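# Tweezer the rubber piece into the housing's round pocket

## Task

Using the tweezers, set the rubber piece into the circular recess in the floor of the lower housing, leaving every step already completed intact at the end; only the tweezers may contact any part of the switch, and the task fails if a hand or arm touches one.

## Robot and tools

Robot: two arms, left_arm and right_arm, each ending in a five-finger hand (the left hand mirrors the right). Base positions in the scene frame: left_arm (+0.002, +0.225, +0.003) m, right_arm (-0.022, -0.323, +0.022) m, each turned slightly about z. A two-camera stand is fixed behind the arms. Loose objects may occasionally get nudged by outside pushes.

Frames. Scene frame: origin at table-top height halfway between the nominal bases, +z up, +x away from the robot over the table, left_arm on the +y side (image left/right do not follow these names). Reported hand poses, velocities and wrist-camera poses use each arm's own base frame; fixed cameras and the table use the scene frame. Commanded offsets run along the axes of that arm's current Hand target.

Hand point: a point 0.15 m out from the wrist flange along the fingers and 0.05 m in front of the palm. Its +z runs along straight fingers, +y out of the palm, +x across the palm away from the thumb on the right hand (toward the thumb on the left hand). Straight fingers extend 0.06-0.07 m past it and sit 0.06 m behind it (-y). A wrist bracket on the little-finger side can collide with things. Arms track loosely: resting 1-3 cm (sometimes 5 cm) off, usually low, is normal and not a contact sign.

The 28-number row (every number in [-1, 1], both arms always present): left_arm dx, dy, dz, rx, ry, rz, then left thumb_turn, thumb_bend, index, middle, ring, little, force_limit, speed; then the same fourteen for right_arm. Pose part: an offset, not a pose, from that arm's Hand target as it stood when the action or move began, along the Hand target's axes; 1.0 equals 0.6 m or 180 degrees; rx, ry, rz form one rotation vector. Every row in one action or one move list counts from that same start, so repeating an offset in a new call moves further. Six zeros re-request the current Hand target. Orientation is clipped to within 40 degrees of the measured one each step.

Hand part: these are absolute finger targets, -1 open/straight, +1 closed/curled; thumb_turn +1 puts the thumb opposite the fingers. force_limit maps -1..+1 to about 0..10 N at the fingertip (0..15 N for the two thumb motors); speed rises from near zero at -1 to full at +0.48 and above (full travel 0.49 s). For gentle grips close at speed -0.94 or slower. A motor only starts when its target changes by 0.002 or more. To leave a hand unchanged, resend its last executed eight numbers (before any, use hand_measured plus hand_force_limit and hand_speed). To squeeze harder, raise force_limit and send a target more closed than hand_measured; to loosen, send one more open.

Tools:
execute_actions(actions, cameras): actions is a list of actions; each is a list of up to 15 rows at 1/30 s per row, the last row held if fewer. cameras is a list of names, ["all"], [] or null (null shows all only when actions is empty). An empty actions list just returns state and images.
move(target, speed, blend, blocking, cameras): target is one row or up to 15 rows, all offsets from the same starting Hand targets. The hand point follows a straight path, all arms finishing together, at least 0.5 s and at most 10 s. speed: top path speed in m/s, 0.002 to 4.3 (default 0.25), turning at up to twice that in rad/s; one value or one per target. blend: corner rounding in metres per target, 0 = stop at it. blocking=false returns after about 0.5 s while the motion continues. Paths do not avoid obstacles or the other arm; faster motions lag and overshoot more and hit harder. Route around an arm's own base rather than near it.
wait(seconds 0-10, cameras): lets time pass holding commands. stop(cameras): brakes a running move. zoom_image(camera, region [x0,y0,x1,y1], at most 504x504 px) enlarges part of the newest image. show_instructions() shows reference pages. finished_scene(scene=1) ends the scene permanently.

Cameras: cam_head_left, cam_head_right, cam_high, cam_low (896x504), cam_left_wrist, cam_right_wrist (672x504).

Results: end_effector_position (m) and end_effector_quat_wxyz in base frame; Hand target (the pose next offsets start from; the hand often rests short, and the next command, even zeros, asks for it again); hand_measured, hand_stopped_by (moving, target, force, stalled, fault) and hand_load_n (positive = finger pushed open; near 0 after a lost grip), in motor order; joint velocities, torques (include gravity, offsets, noise), motor temperatures. A move adds a move: line such as done, off_target, moving, held or fault, plus limits=paced (pose clipped) or limits=held (steps withheld). MOTOR HOT appears near 85 °C; at 100 °C that arm drops limp for 30-60 s (OVER-TEMPERATURE FAULT). Holding loads, stretched arms and pushing at unreachable poses heat motors.

Avoid: any hand or arm contact with switch parts; arms pressing or colliding with each other (including a hand closing on the other's fingers); dropping or releasing moving parts; fast impacts and hard pushes against fixed or heavy objects; excessive finger loads; anything leaving the table. A blocked arm keeps pressing until commanded back past its hand point.

Each tool is called after ">>>" as name(argument=value, ...) on one line, values as JSON.

Reference images:

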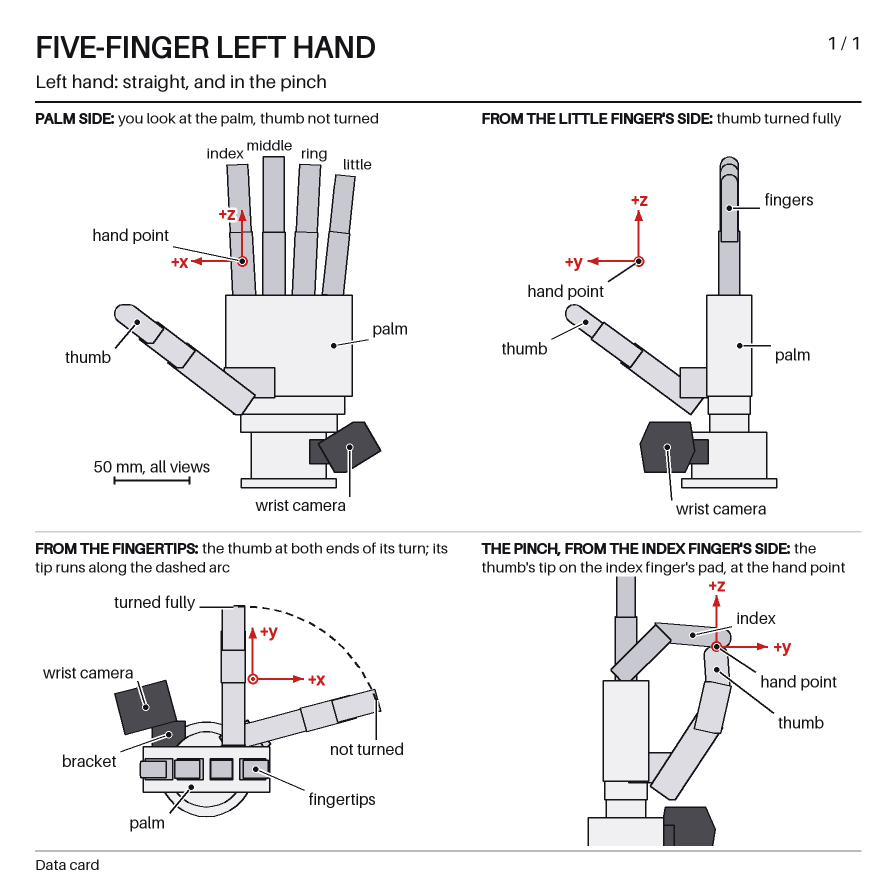

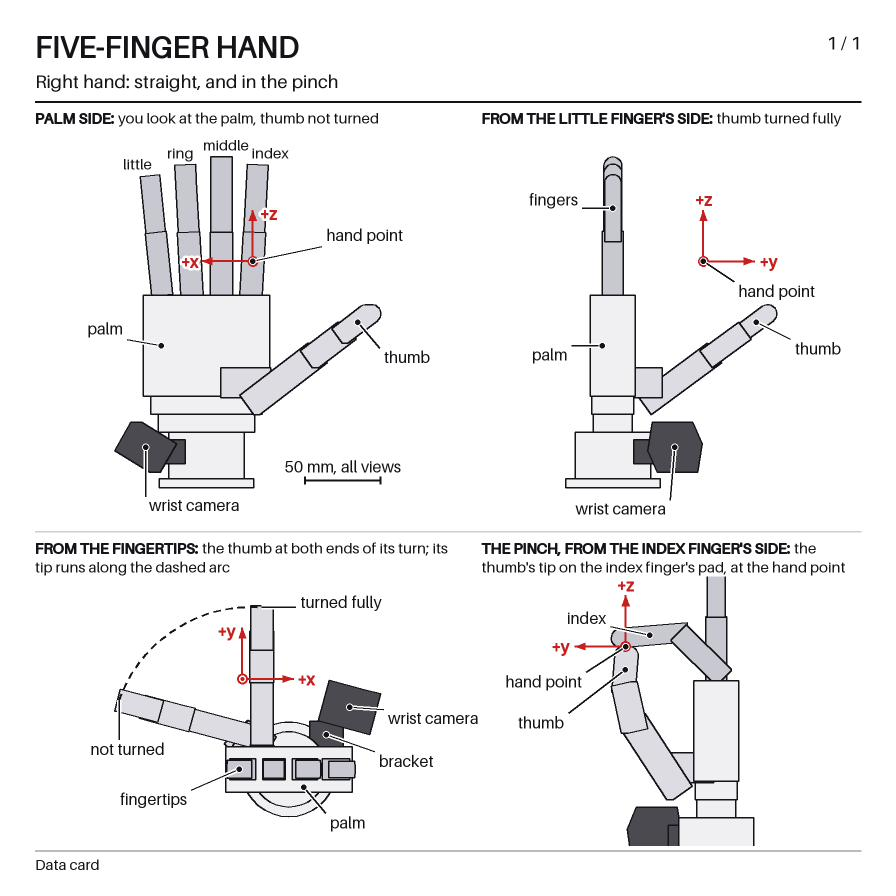

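## Session

>>> execute_actions(actions=[])

>>> show_instructions()

Scene clock: 0.00 s.
left_arm: end_effector_position=(+0.4422, -0.2768, +0.1847) hand_measured=(-1.000, -1.000, -1.000, -1.000, -1.000, -1.000) hand_load_n=(+0.0, +0.0, +0.0, +0.0, +0.0, +0.0) hand_stopped_by=(target, target, target, target, target, target) hand_force_limit=0.00 hand_speed=-0.80 end_effector_quat_wxyz=(+0.014, +0.894, -0.238, +0.379) | right_arm: end_effector_position=(+0.4961, +0.0772, +0.1943) hand_measured=(-1.000, -1.000, -1.000, -1.000, -1.000, -1.000) hand_load_n=(+0.0, +0.0, +0.5, +0.0, +0.0, +0.0) hand_stopped_by=(target, target, target, target, target, target) hand_force_limit=0.00 hand_speed=-0.80 end_effector_quat_wxyz=(-0.011, +0.957, +0.289, -0.021)
Joint positions: left_arm=[-0.489 1.226 0.835 -0.411 -0.133 -1.484] | right_arm=[0.28 1.706 1.619 -1.526 -0.022 -1.878]
Joint velocities: within noise
Joint torques (N m): no reading
Motor temperatures (°C): left_arm=[32 27 25 25 26 27] | right_arm=[26 30 27 29 23 25]
Heat: left arm: hottest waist 32 °C; right arm: hottest shoulder 30 °C.
Hand target: left_arm +0.4480, -0.2800, +0.1930; +0.016, +0.891, -0.237, +0.386 | right_arm +0.5017, +0.0788, +0.1974; -0.011, +0.957, +0.289, -0.016

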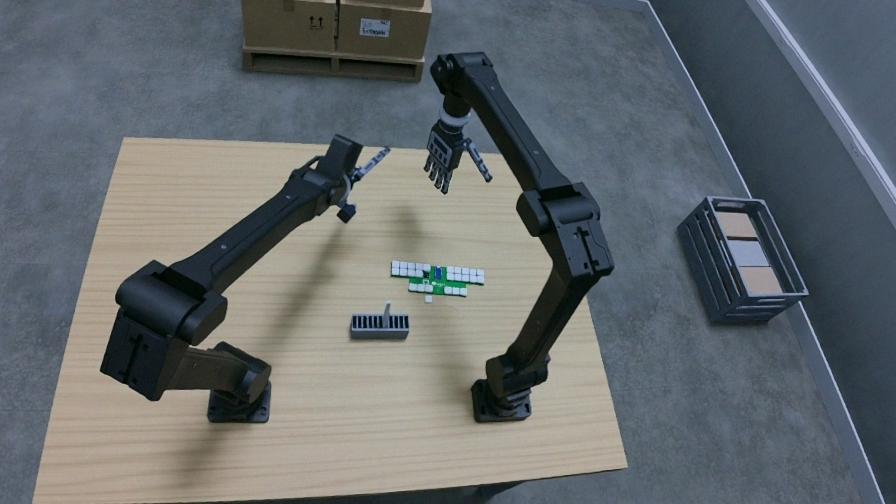

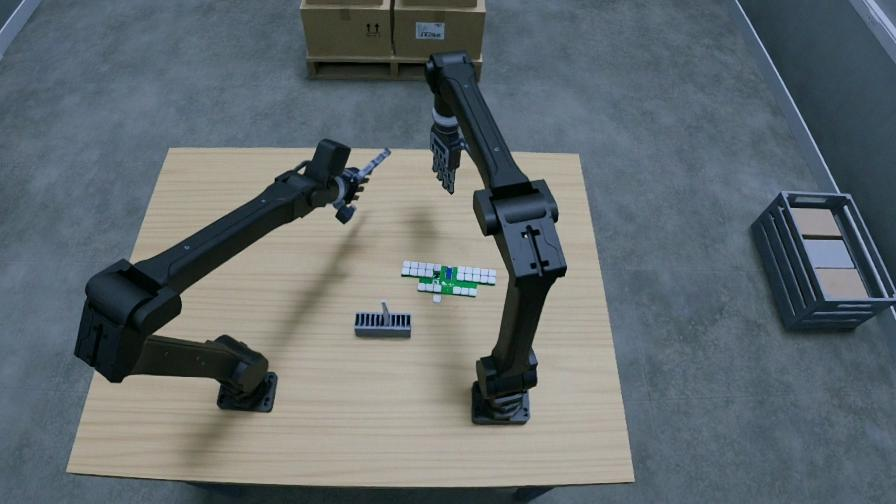

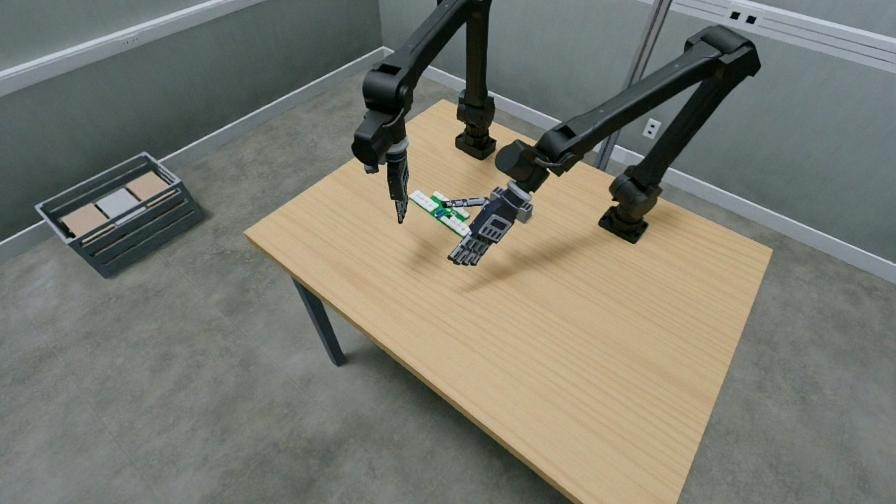

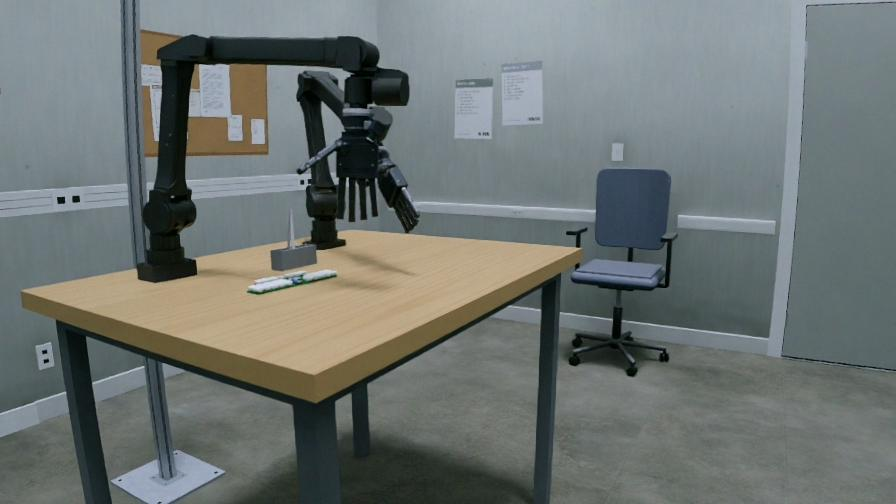

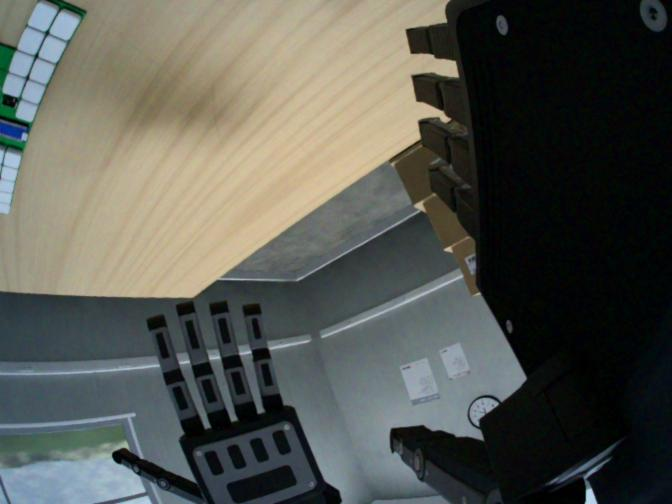

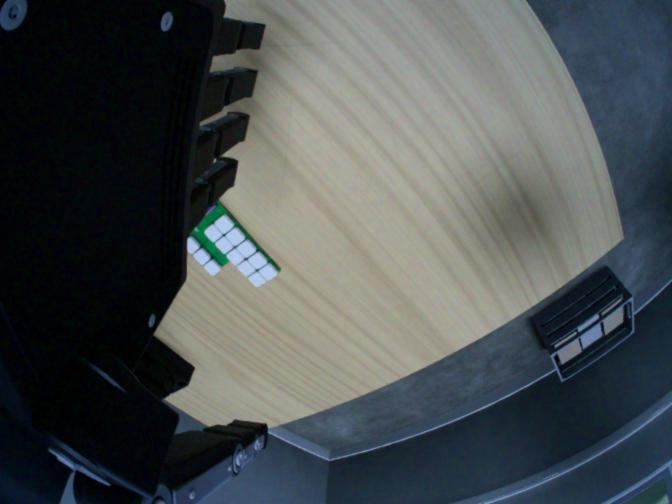

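Reference images for this scene: FIVE-FINGER LEFT HAND page 1, FIVE-FINGER HAND page 1.

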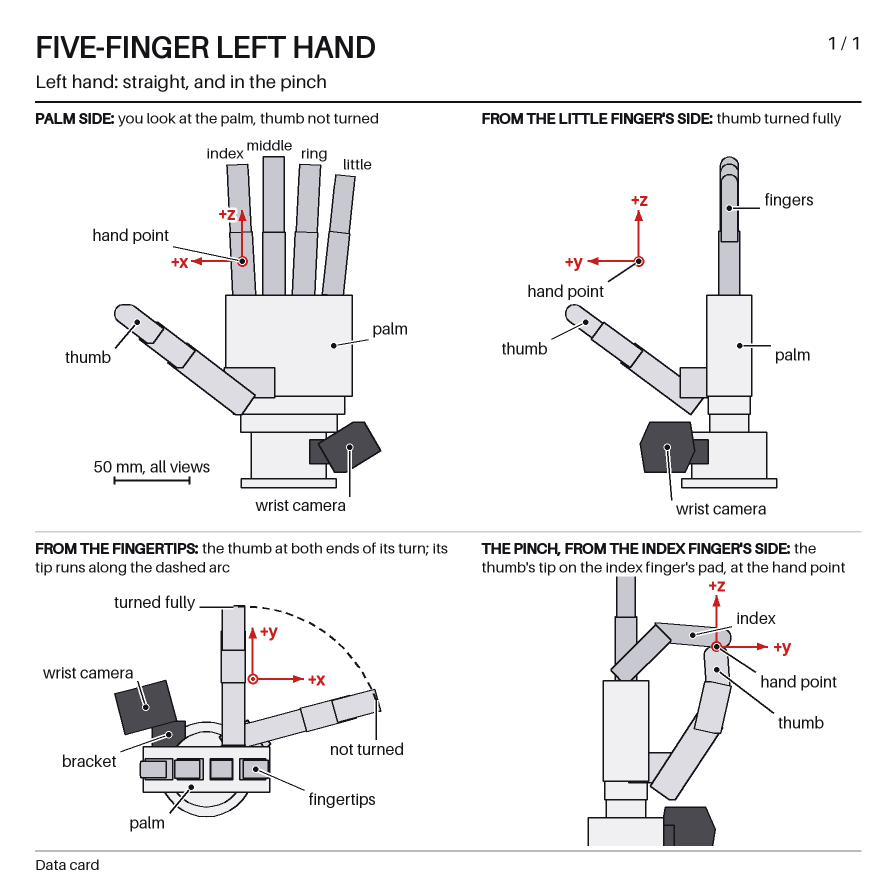

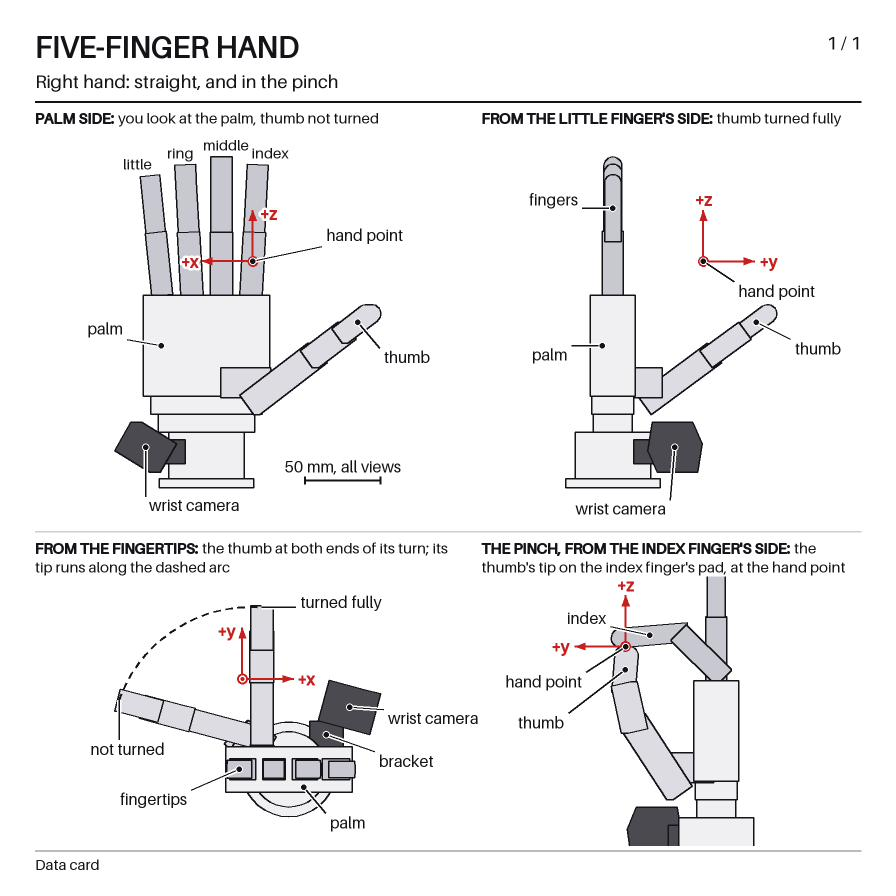

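>>> zoom_image(camera="cam_head_left", region=[330, 240, 510, 350])

>>> zoom_image(camera="cam_head_right", region=[340, 240, 520, 350])

>>> zoom_image(camera="cam_high", region=[380, 160, 560, 270])

>>> zoom_image(camera="cam_low", region=[230, 190, 380, 310])

Scaled by 2.800 from the camera's 896x504 image, which has a finer 1280x720 frame.

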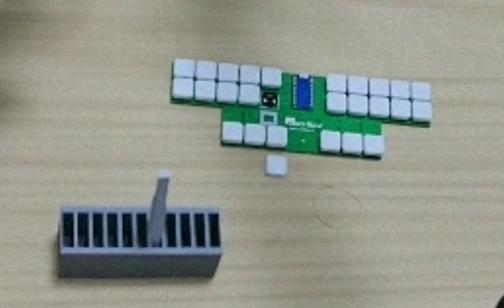

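Scaled by 2.800 from the camera's 896x504 image, which has a finer 1280x720 frame.

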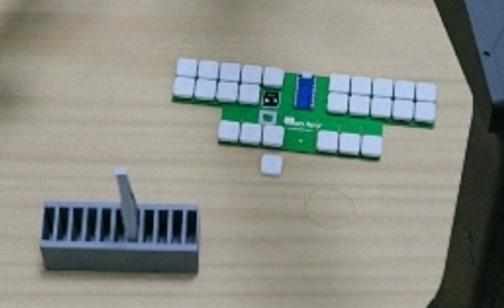

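Scaled by 2.800 from the camera's 896x504 image, which has a finer 1280x720 frame.

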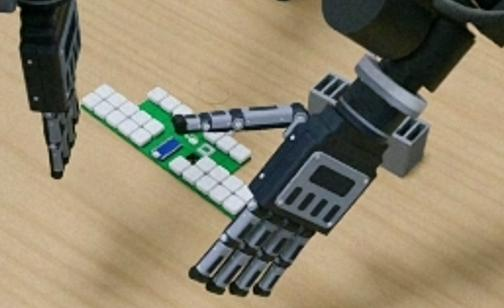

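Scaled by 3.360 from the camera's 896x504 image, which has a finer 1280x720 frame.

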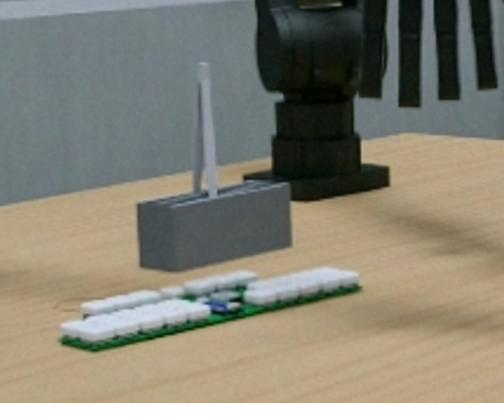

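>>> zoom_image(camera="cam_head_left", region=[400, 255, 460, 310])

>>> zoom_image(camera="cam_head_right", region=[410, 255, 480, 325])

>>> zoom_image(camera="cam_low", region=[245, 260, 345, 300])

>>> zoom_image(camera="cam_head_left", region=[345, 295, 415, 345])

>>> zoom_image(camera="cam_head_right", region=[350, 295, 420, 345])

>>> zoom_image(camera="cam_low", region=[265, 200, 325, 275])

Scaled by 8.400 from the camera's 896x504 image, which has a finer 1280x720 frame.

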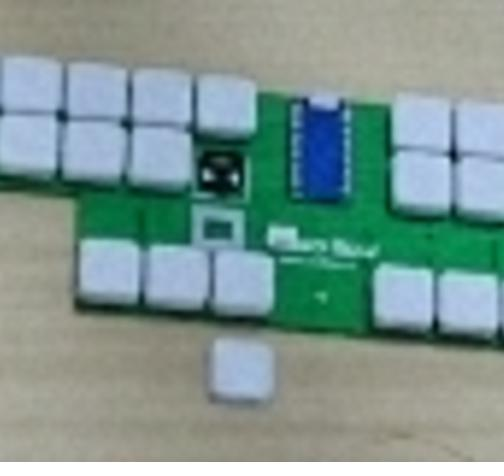

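Scaled by 7.200 from the camera's 896x504 image, which has a finer 1280x720 frame.

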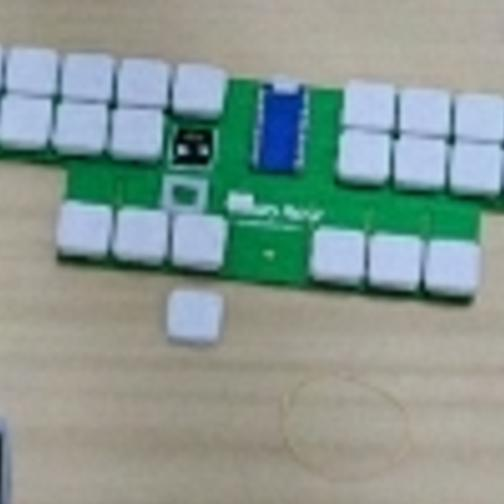

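Scaled by 5.040 from the camera's 896x504 image, which has a finer 1280x720 frame.

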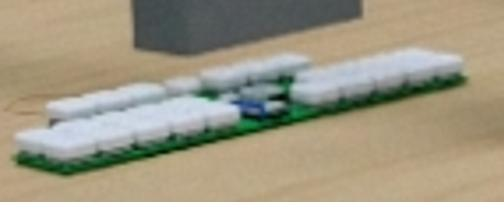

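Scaled by 7.200 from the camera's 896x504 image, which has a finer 1280x720 frame.

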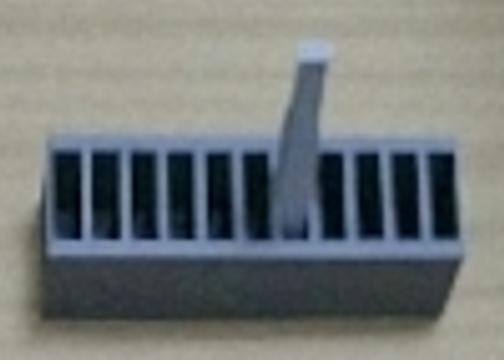

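Scaled by 7.200 from the camera's 896x504 image, which has a finer 1280x720 frame.

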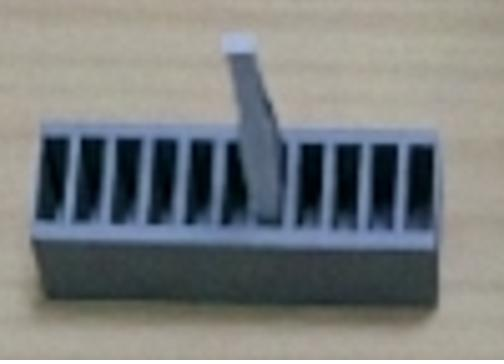

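Scaled by 6.720 from the camera's 896x504 image, which has a finer 1280x720 frame.

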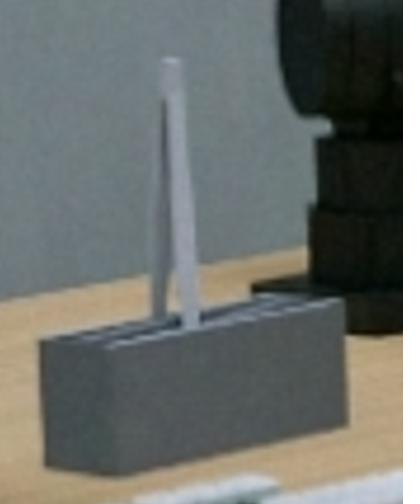

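>>> zoom_image(camera="cam_head_right", region=[310, 110, 490, 240])

>>> zoom_image(camera="cam_head_left", region=[320, 110, 500, 240])

>>> zoom_image(camera="cam_right_wrist", region=[170, 180, 330, 320])

>>> zoom_image(camera="cam_left_wrist", region=[0, 0, 160, 230])

Scaled by 2.800 from the camera's 896x504 image, which has a finer 1280x720 frame.

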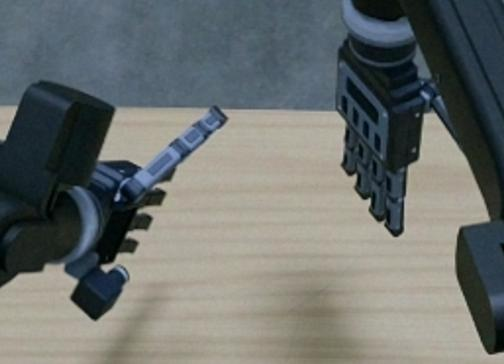

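Scaled by 2.800 from the camera's 896x504 image, which has a finer 1280x720 frame.

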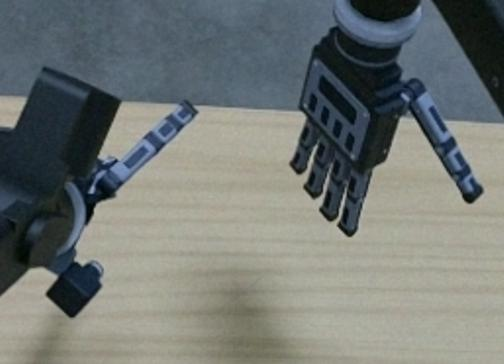

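Scaled by 3.150 from the camera's 672x504 image, which has a finer 960x720 frame.

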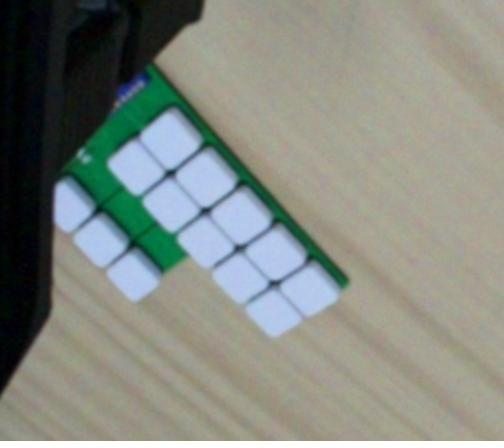

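Scaled by 2.191 from the camera's 672x504 image, which has a finer 960x720 frame.

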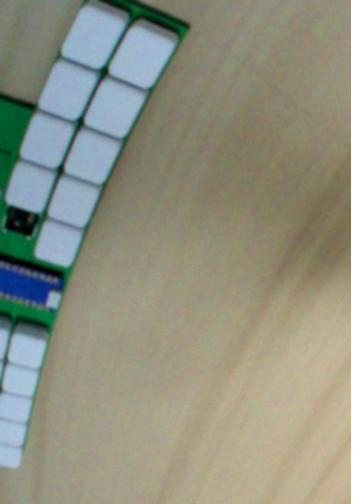

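>>> move(target=[[-0.166,-0.345,-0.2,0,0,0,-1,-1,-1,-1,-1,-1,0,-0.8, 0,0,0,0,0,0,-1,-1,-1,-1,-1,-1,0,-0.8],[-0.166,-0.345,-0.2,0,0,0,-1,-1,-1,-1,-1,-1,0,-0.8, 0.0017,-0.238,0.074,0,0,0,-1,-1,-1,-1,-1,-1,0,-0.8]], blend=[0.03, 0], cameras=["all"])

Scene clock: 11.57 s.
left_arm: end_effector_position=(+0.3936, -0.0346, +0.2321) hand_measured=(-1.000, -1.000, -1.000, -1.000, -1.000, -1.000) hand_load_n=(+0.0, +0.0, +0.0, -0.5, +0.0, +0.0) hand_stopped_by=(target, target, target, target, target, target) hand_force_limit=0.00 hand_speed=-0.80 end_effector_quat_wxyz=(+0.018, +0.892, -0.237, +0.385) | right_arm: end_effector_position=(+0.4213, +0.1972, +0.1543) hand_measured=(-1.000, -1.000, -1.000, -1.000, -1.000, -1.000) hand_load_n=(+0.0, +0.0, +0.0, +0.0, +0.0, +0.0) hand_stopped_by=(target, target, target, target, target, target) hand_force_limit=0.00 hand_speed=-0.80 end_effector_quat_wxyz=(-0.011, +0.956, +0.293, -0.024)
Joint positions: left_arm=[0.266 0.945 0.775 -0.695 0.396 -0.933] | right_arm=[0.557 1.671 1.467 -1.408 -0.033 -1.609]
Joint torques (N m): left_arm=[-0.44 -4.07 10.99 1.11 0.5 0.07] | right_arm=[1.44 -16.03 7.62 -0.05 0.19 0.05]
Heat: left arm: hottest waist 32 °C; right arm: hottest shoulder 30 °C.
Hand target: left_arm +0.3978, -0.0301, +0.2399; +0.016, +0.891, -0.237, +0.386 | right_arm +0.4219, +0.1987, +0.1573; -0.011, +0.957, +0.289, -0.016
Off the commanded pose: left_arm 0.010 m, 0 deg | right_arm 0.004 m, 1 deg.
move: done

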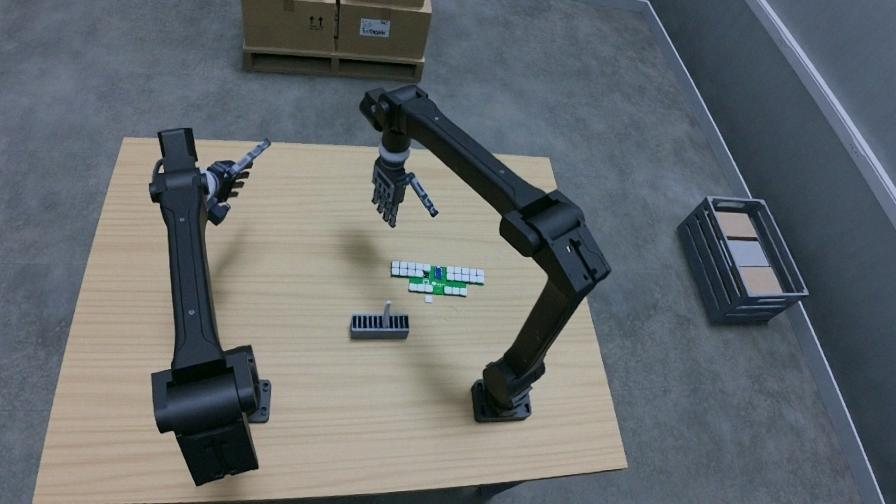

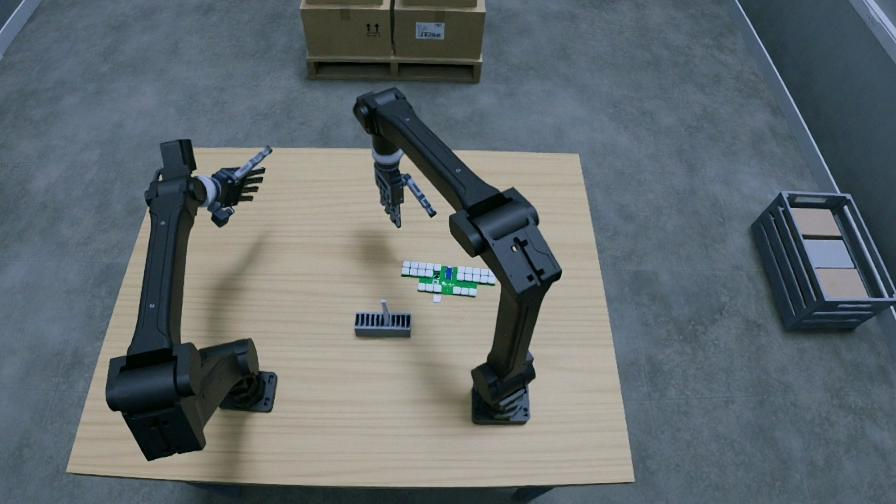

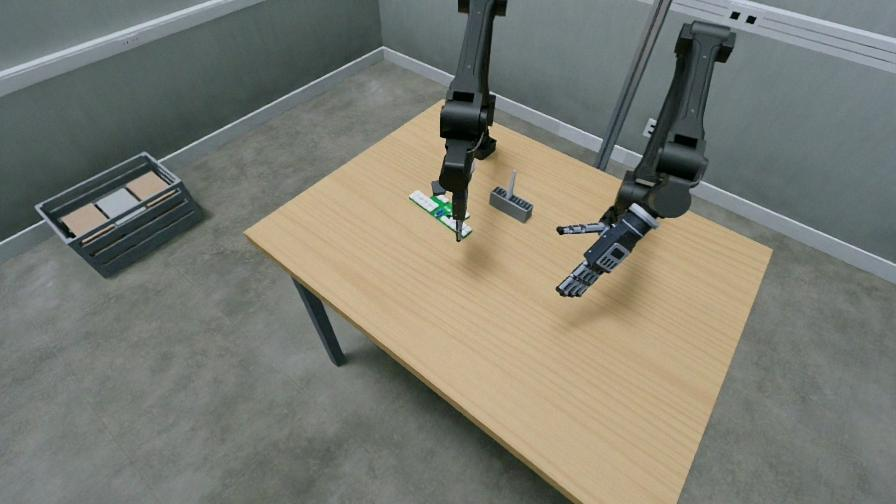

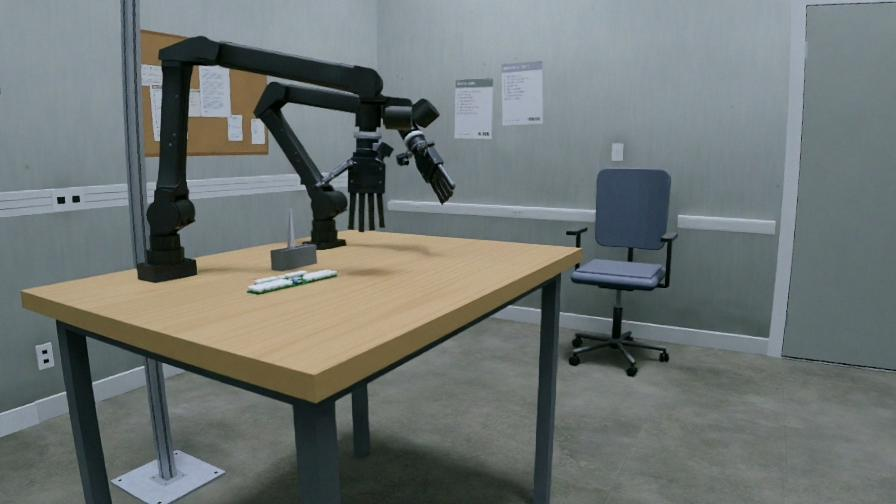

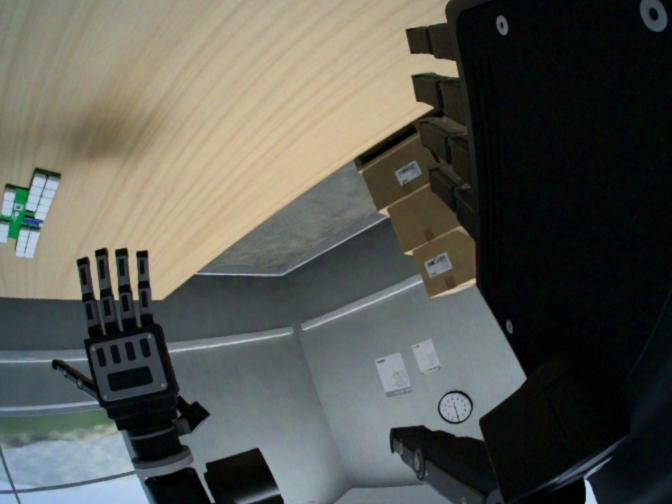

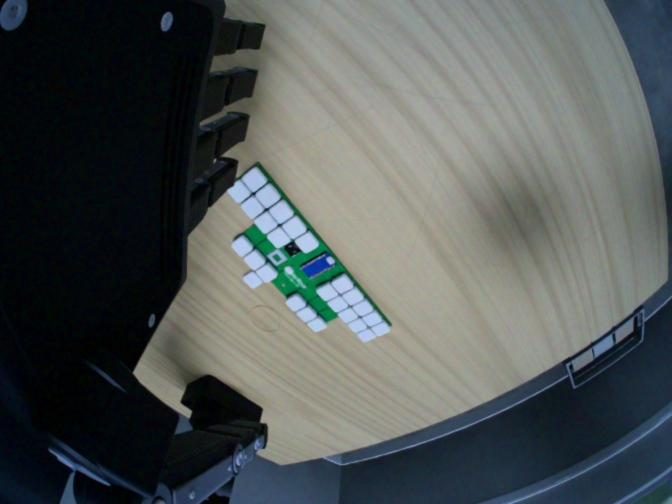

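>>> zoom_image(camera="cam_right_wrist", region=[220, 220, 340, 320])

>>> zoom_image(camera="cam_right_wrist", region=[255, 230, 315, 280])

Scaled by 4.200 from the camera's 672x504 image, which has a finer 960x720 frame.

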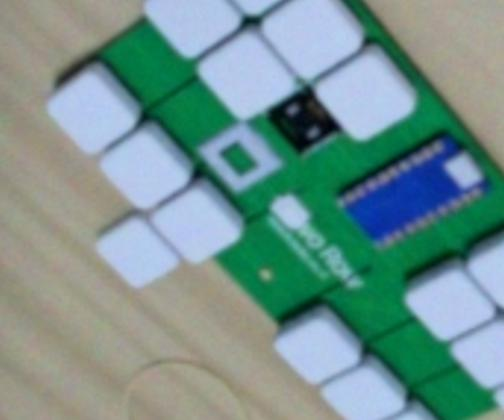

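Scaled by 8.400 from the camera's 672x504 image, which has a finer 960x720 frame.

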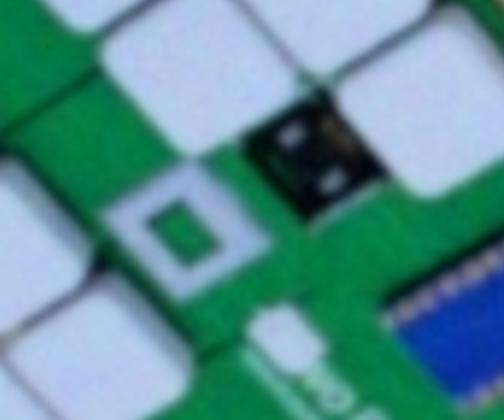

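>>> move(target=[0,0,0,0,0,0,-1,-1,-1,-1,-1,-1,0,-0.8, -0.078,-0.108,0.108,0,0,0,-1,-1,-1,-1,-1,-1,0,-0.8], speed=0.12, cameras=["cam_head_left","cam_head_right","cam_low","cam_right_wrist"])

Scene clock: 14.47 s.
left_arm: end_effector_position=(+0.3936, -0.0346, +0.2321) hand_measured=(-1.000, -1.000, -1.000, -1.000, -1.000, -1.000) hand_load_n=(+0.0, +0.0, +0.0, -0.5, +0.0, +0.0) hand_stopped_by=(target, target, target, target, target, target) hand_force_limit=0.00 hand_speed=-0.80 end_effector_quat_wxyz=(+0.018, +0.892, -0.237, +0.385) | right_arm: end_effector_position=(+0.3465, +0.2226, +0.0934) hand_measured=(-1.000, -1.000, -1.000, -1.000, -1.000, -1.000) hand_load_n=(+0.0, +0.0, -0.5, +0.0, +0.0, +0.0) hand_stopped_by=(target, target, target, target, target, target) hand_force_limit=0.00 hand_speed=-0.80 end_effector_quat_wxyz=(-0.009, +0.957, +0.289, -0.023)
Joint positions: left_arm=[0.266 0.945 0.775 -0.695 0.396 -0.933] | right_arm=[0.694 1.603 1.214 -1.218 -0.034 -1.464]
Joint torques (N m): left_arm=[-0.73 -4.37 11.02 1.14 0.53 0.09] | right_arm=[2.26 -14.39 7.19 -0.05 0.06 0.05]
Heat: left arm: hottest waist 32 °C; right arm: hottest shoulder 31 °C.
Hand target: left_arm +0.3978, -0.0301, +0.2399; +0.016, +0.891, -0.237, +0.386 | right_arm +0.3448, +0.2277, +0.0957; -0.011, +0.957, +0.289, -0.016
Off the commanded pose: left_arm 0.010 m, 0 deg | right_arm 0.006 m, 1 deg.
move: done
Images, in order (width x height): cam_head_left 896x504, cam_head_right 896x504, cam_low 896x504, cam_right_wrist 672x504.

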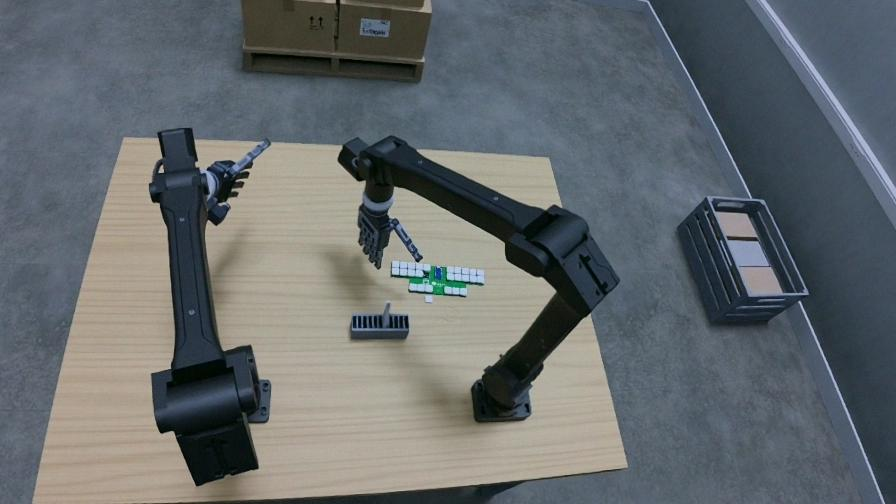

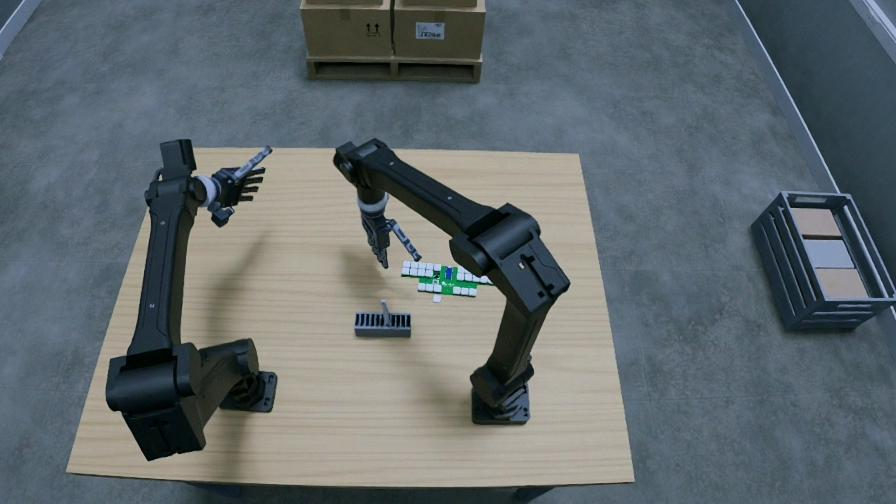

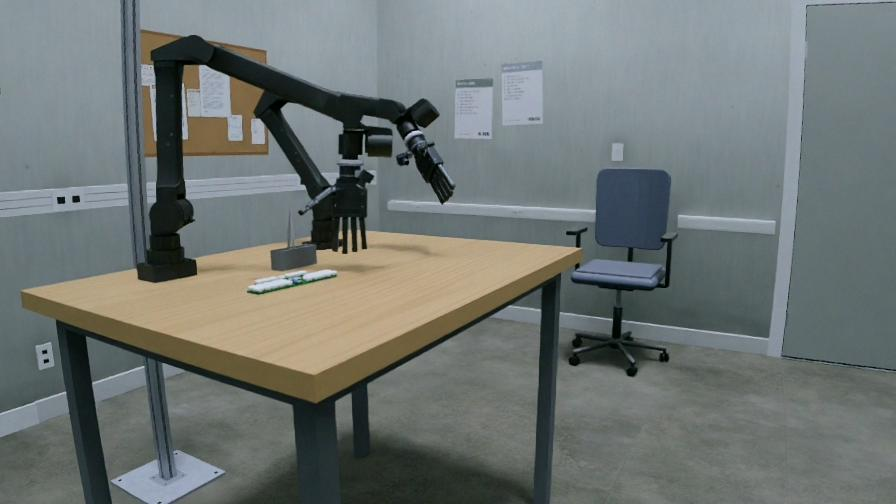

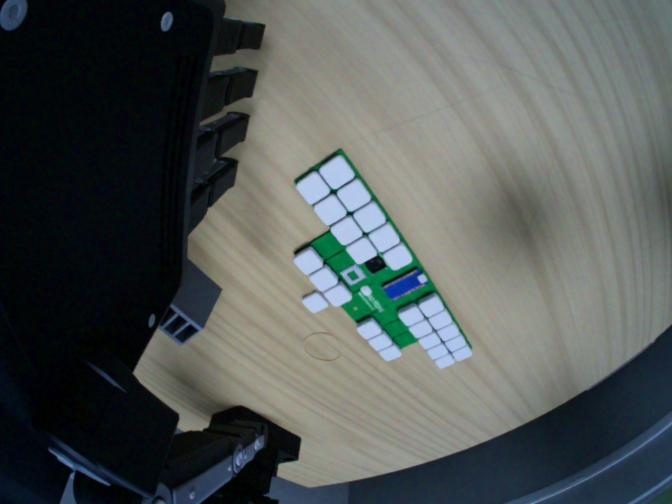

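>>> zoom_image(camera="cam_right_wrist", region=[310, 235, 430, 345])

>>> zoom_image(camera="cam_right_wrist", region=[340, 245, 396, 301])

Scaled by 4.200 from the camera's 672x504 image, which has a finer 960x720 frame.

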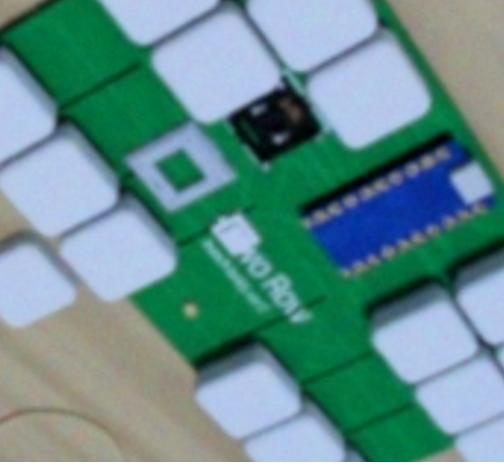

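Scaled by 9.000 from the camera's 672x504 image, which has a finer 960x720 frame.

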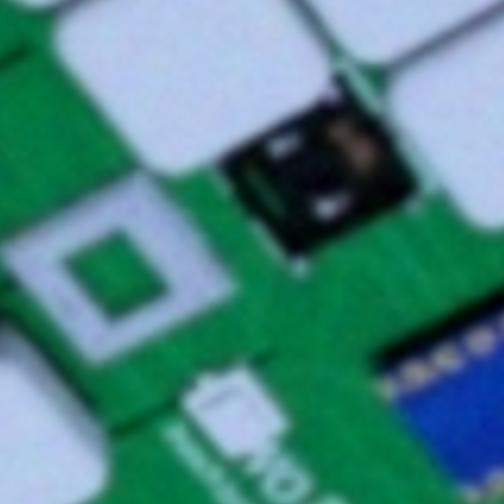

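>>> zoom_image(camera="cam_right_wrist", region=[340, 290, 380, 330])

>>> zoom_image(camera="cam_right_wrist", region=[290, 140, 400, 240])

>>> zoom_image(camera="cam_right_wrist", region=[370, 280, 490, 380])

>>> zoom_image(camera="cam_right_wrist", region=[270, 280, 370, 380])

>>> zoom_image(camera="cam_right_wrist", region=[150, 250, 250, 350])

Scaled by 12.600 from the camera's 672x504 image, which has a finer 960x720 frame.

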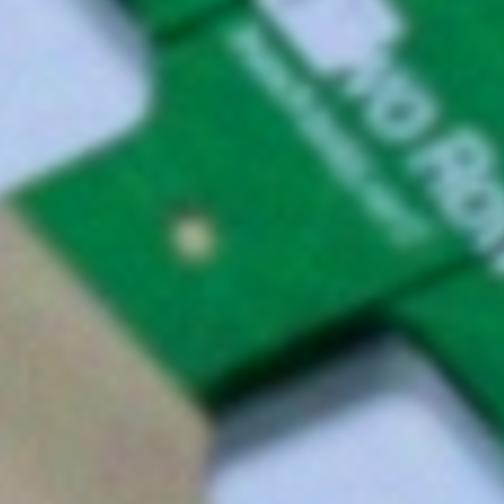

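Scaled by 4.582 from the camera's 672x504 image, which has a finer 960x720 frame.

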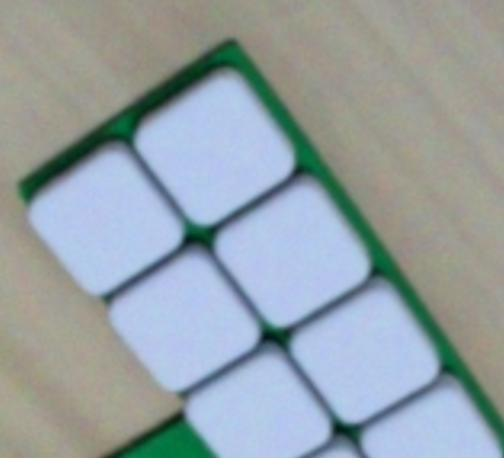

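Scaled by 4.200 from the camera's 672x504 image, which has a finer 960x720 frame.

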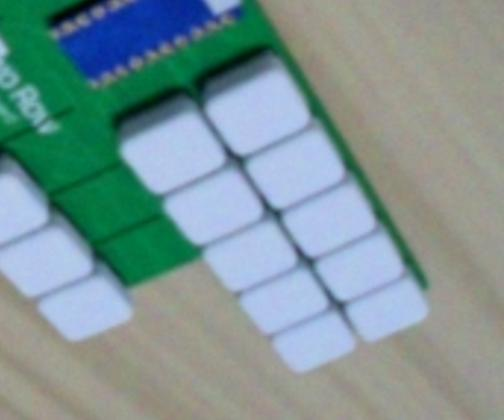

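Scaled by 5.040 from the camera's 672x504 image, which has a finer 960x720 frame.

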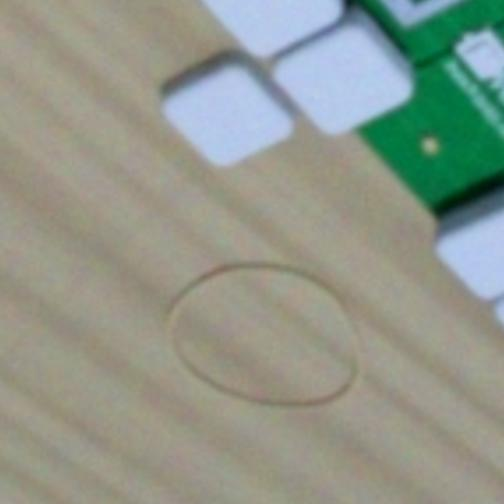

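Scaled by 5.040 from the camera's 672x504 image, which has a finer 960x720 frame.

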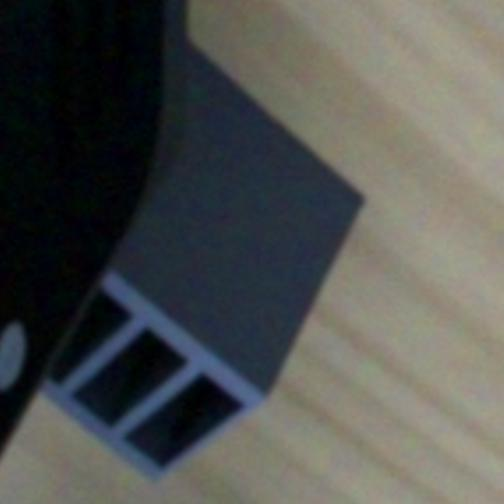

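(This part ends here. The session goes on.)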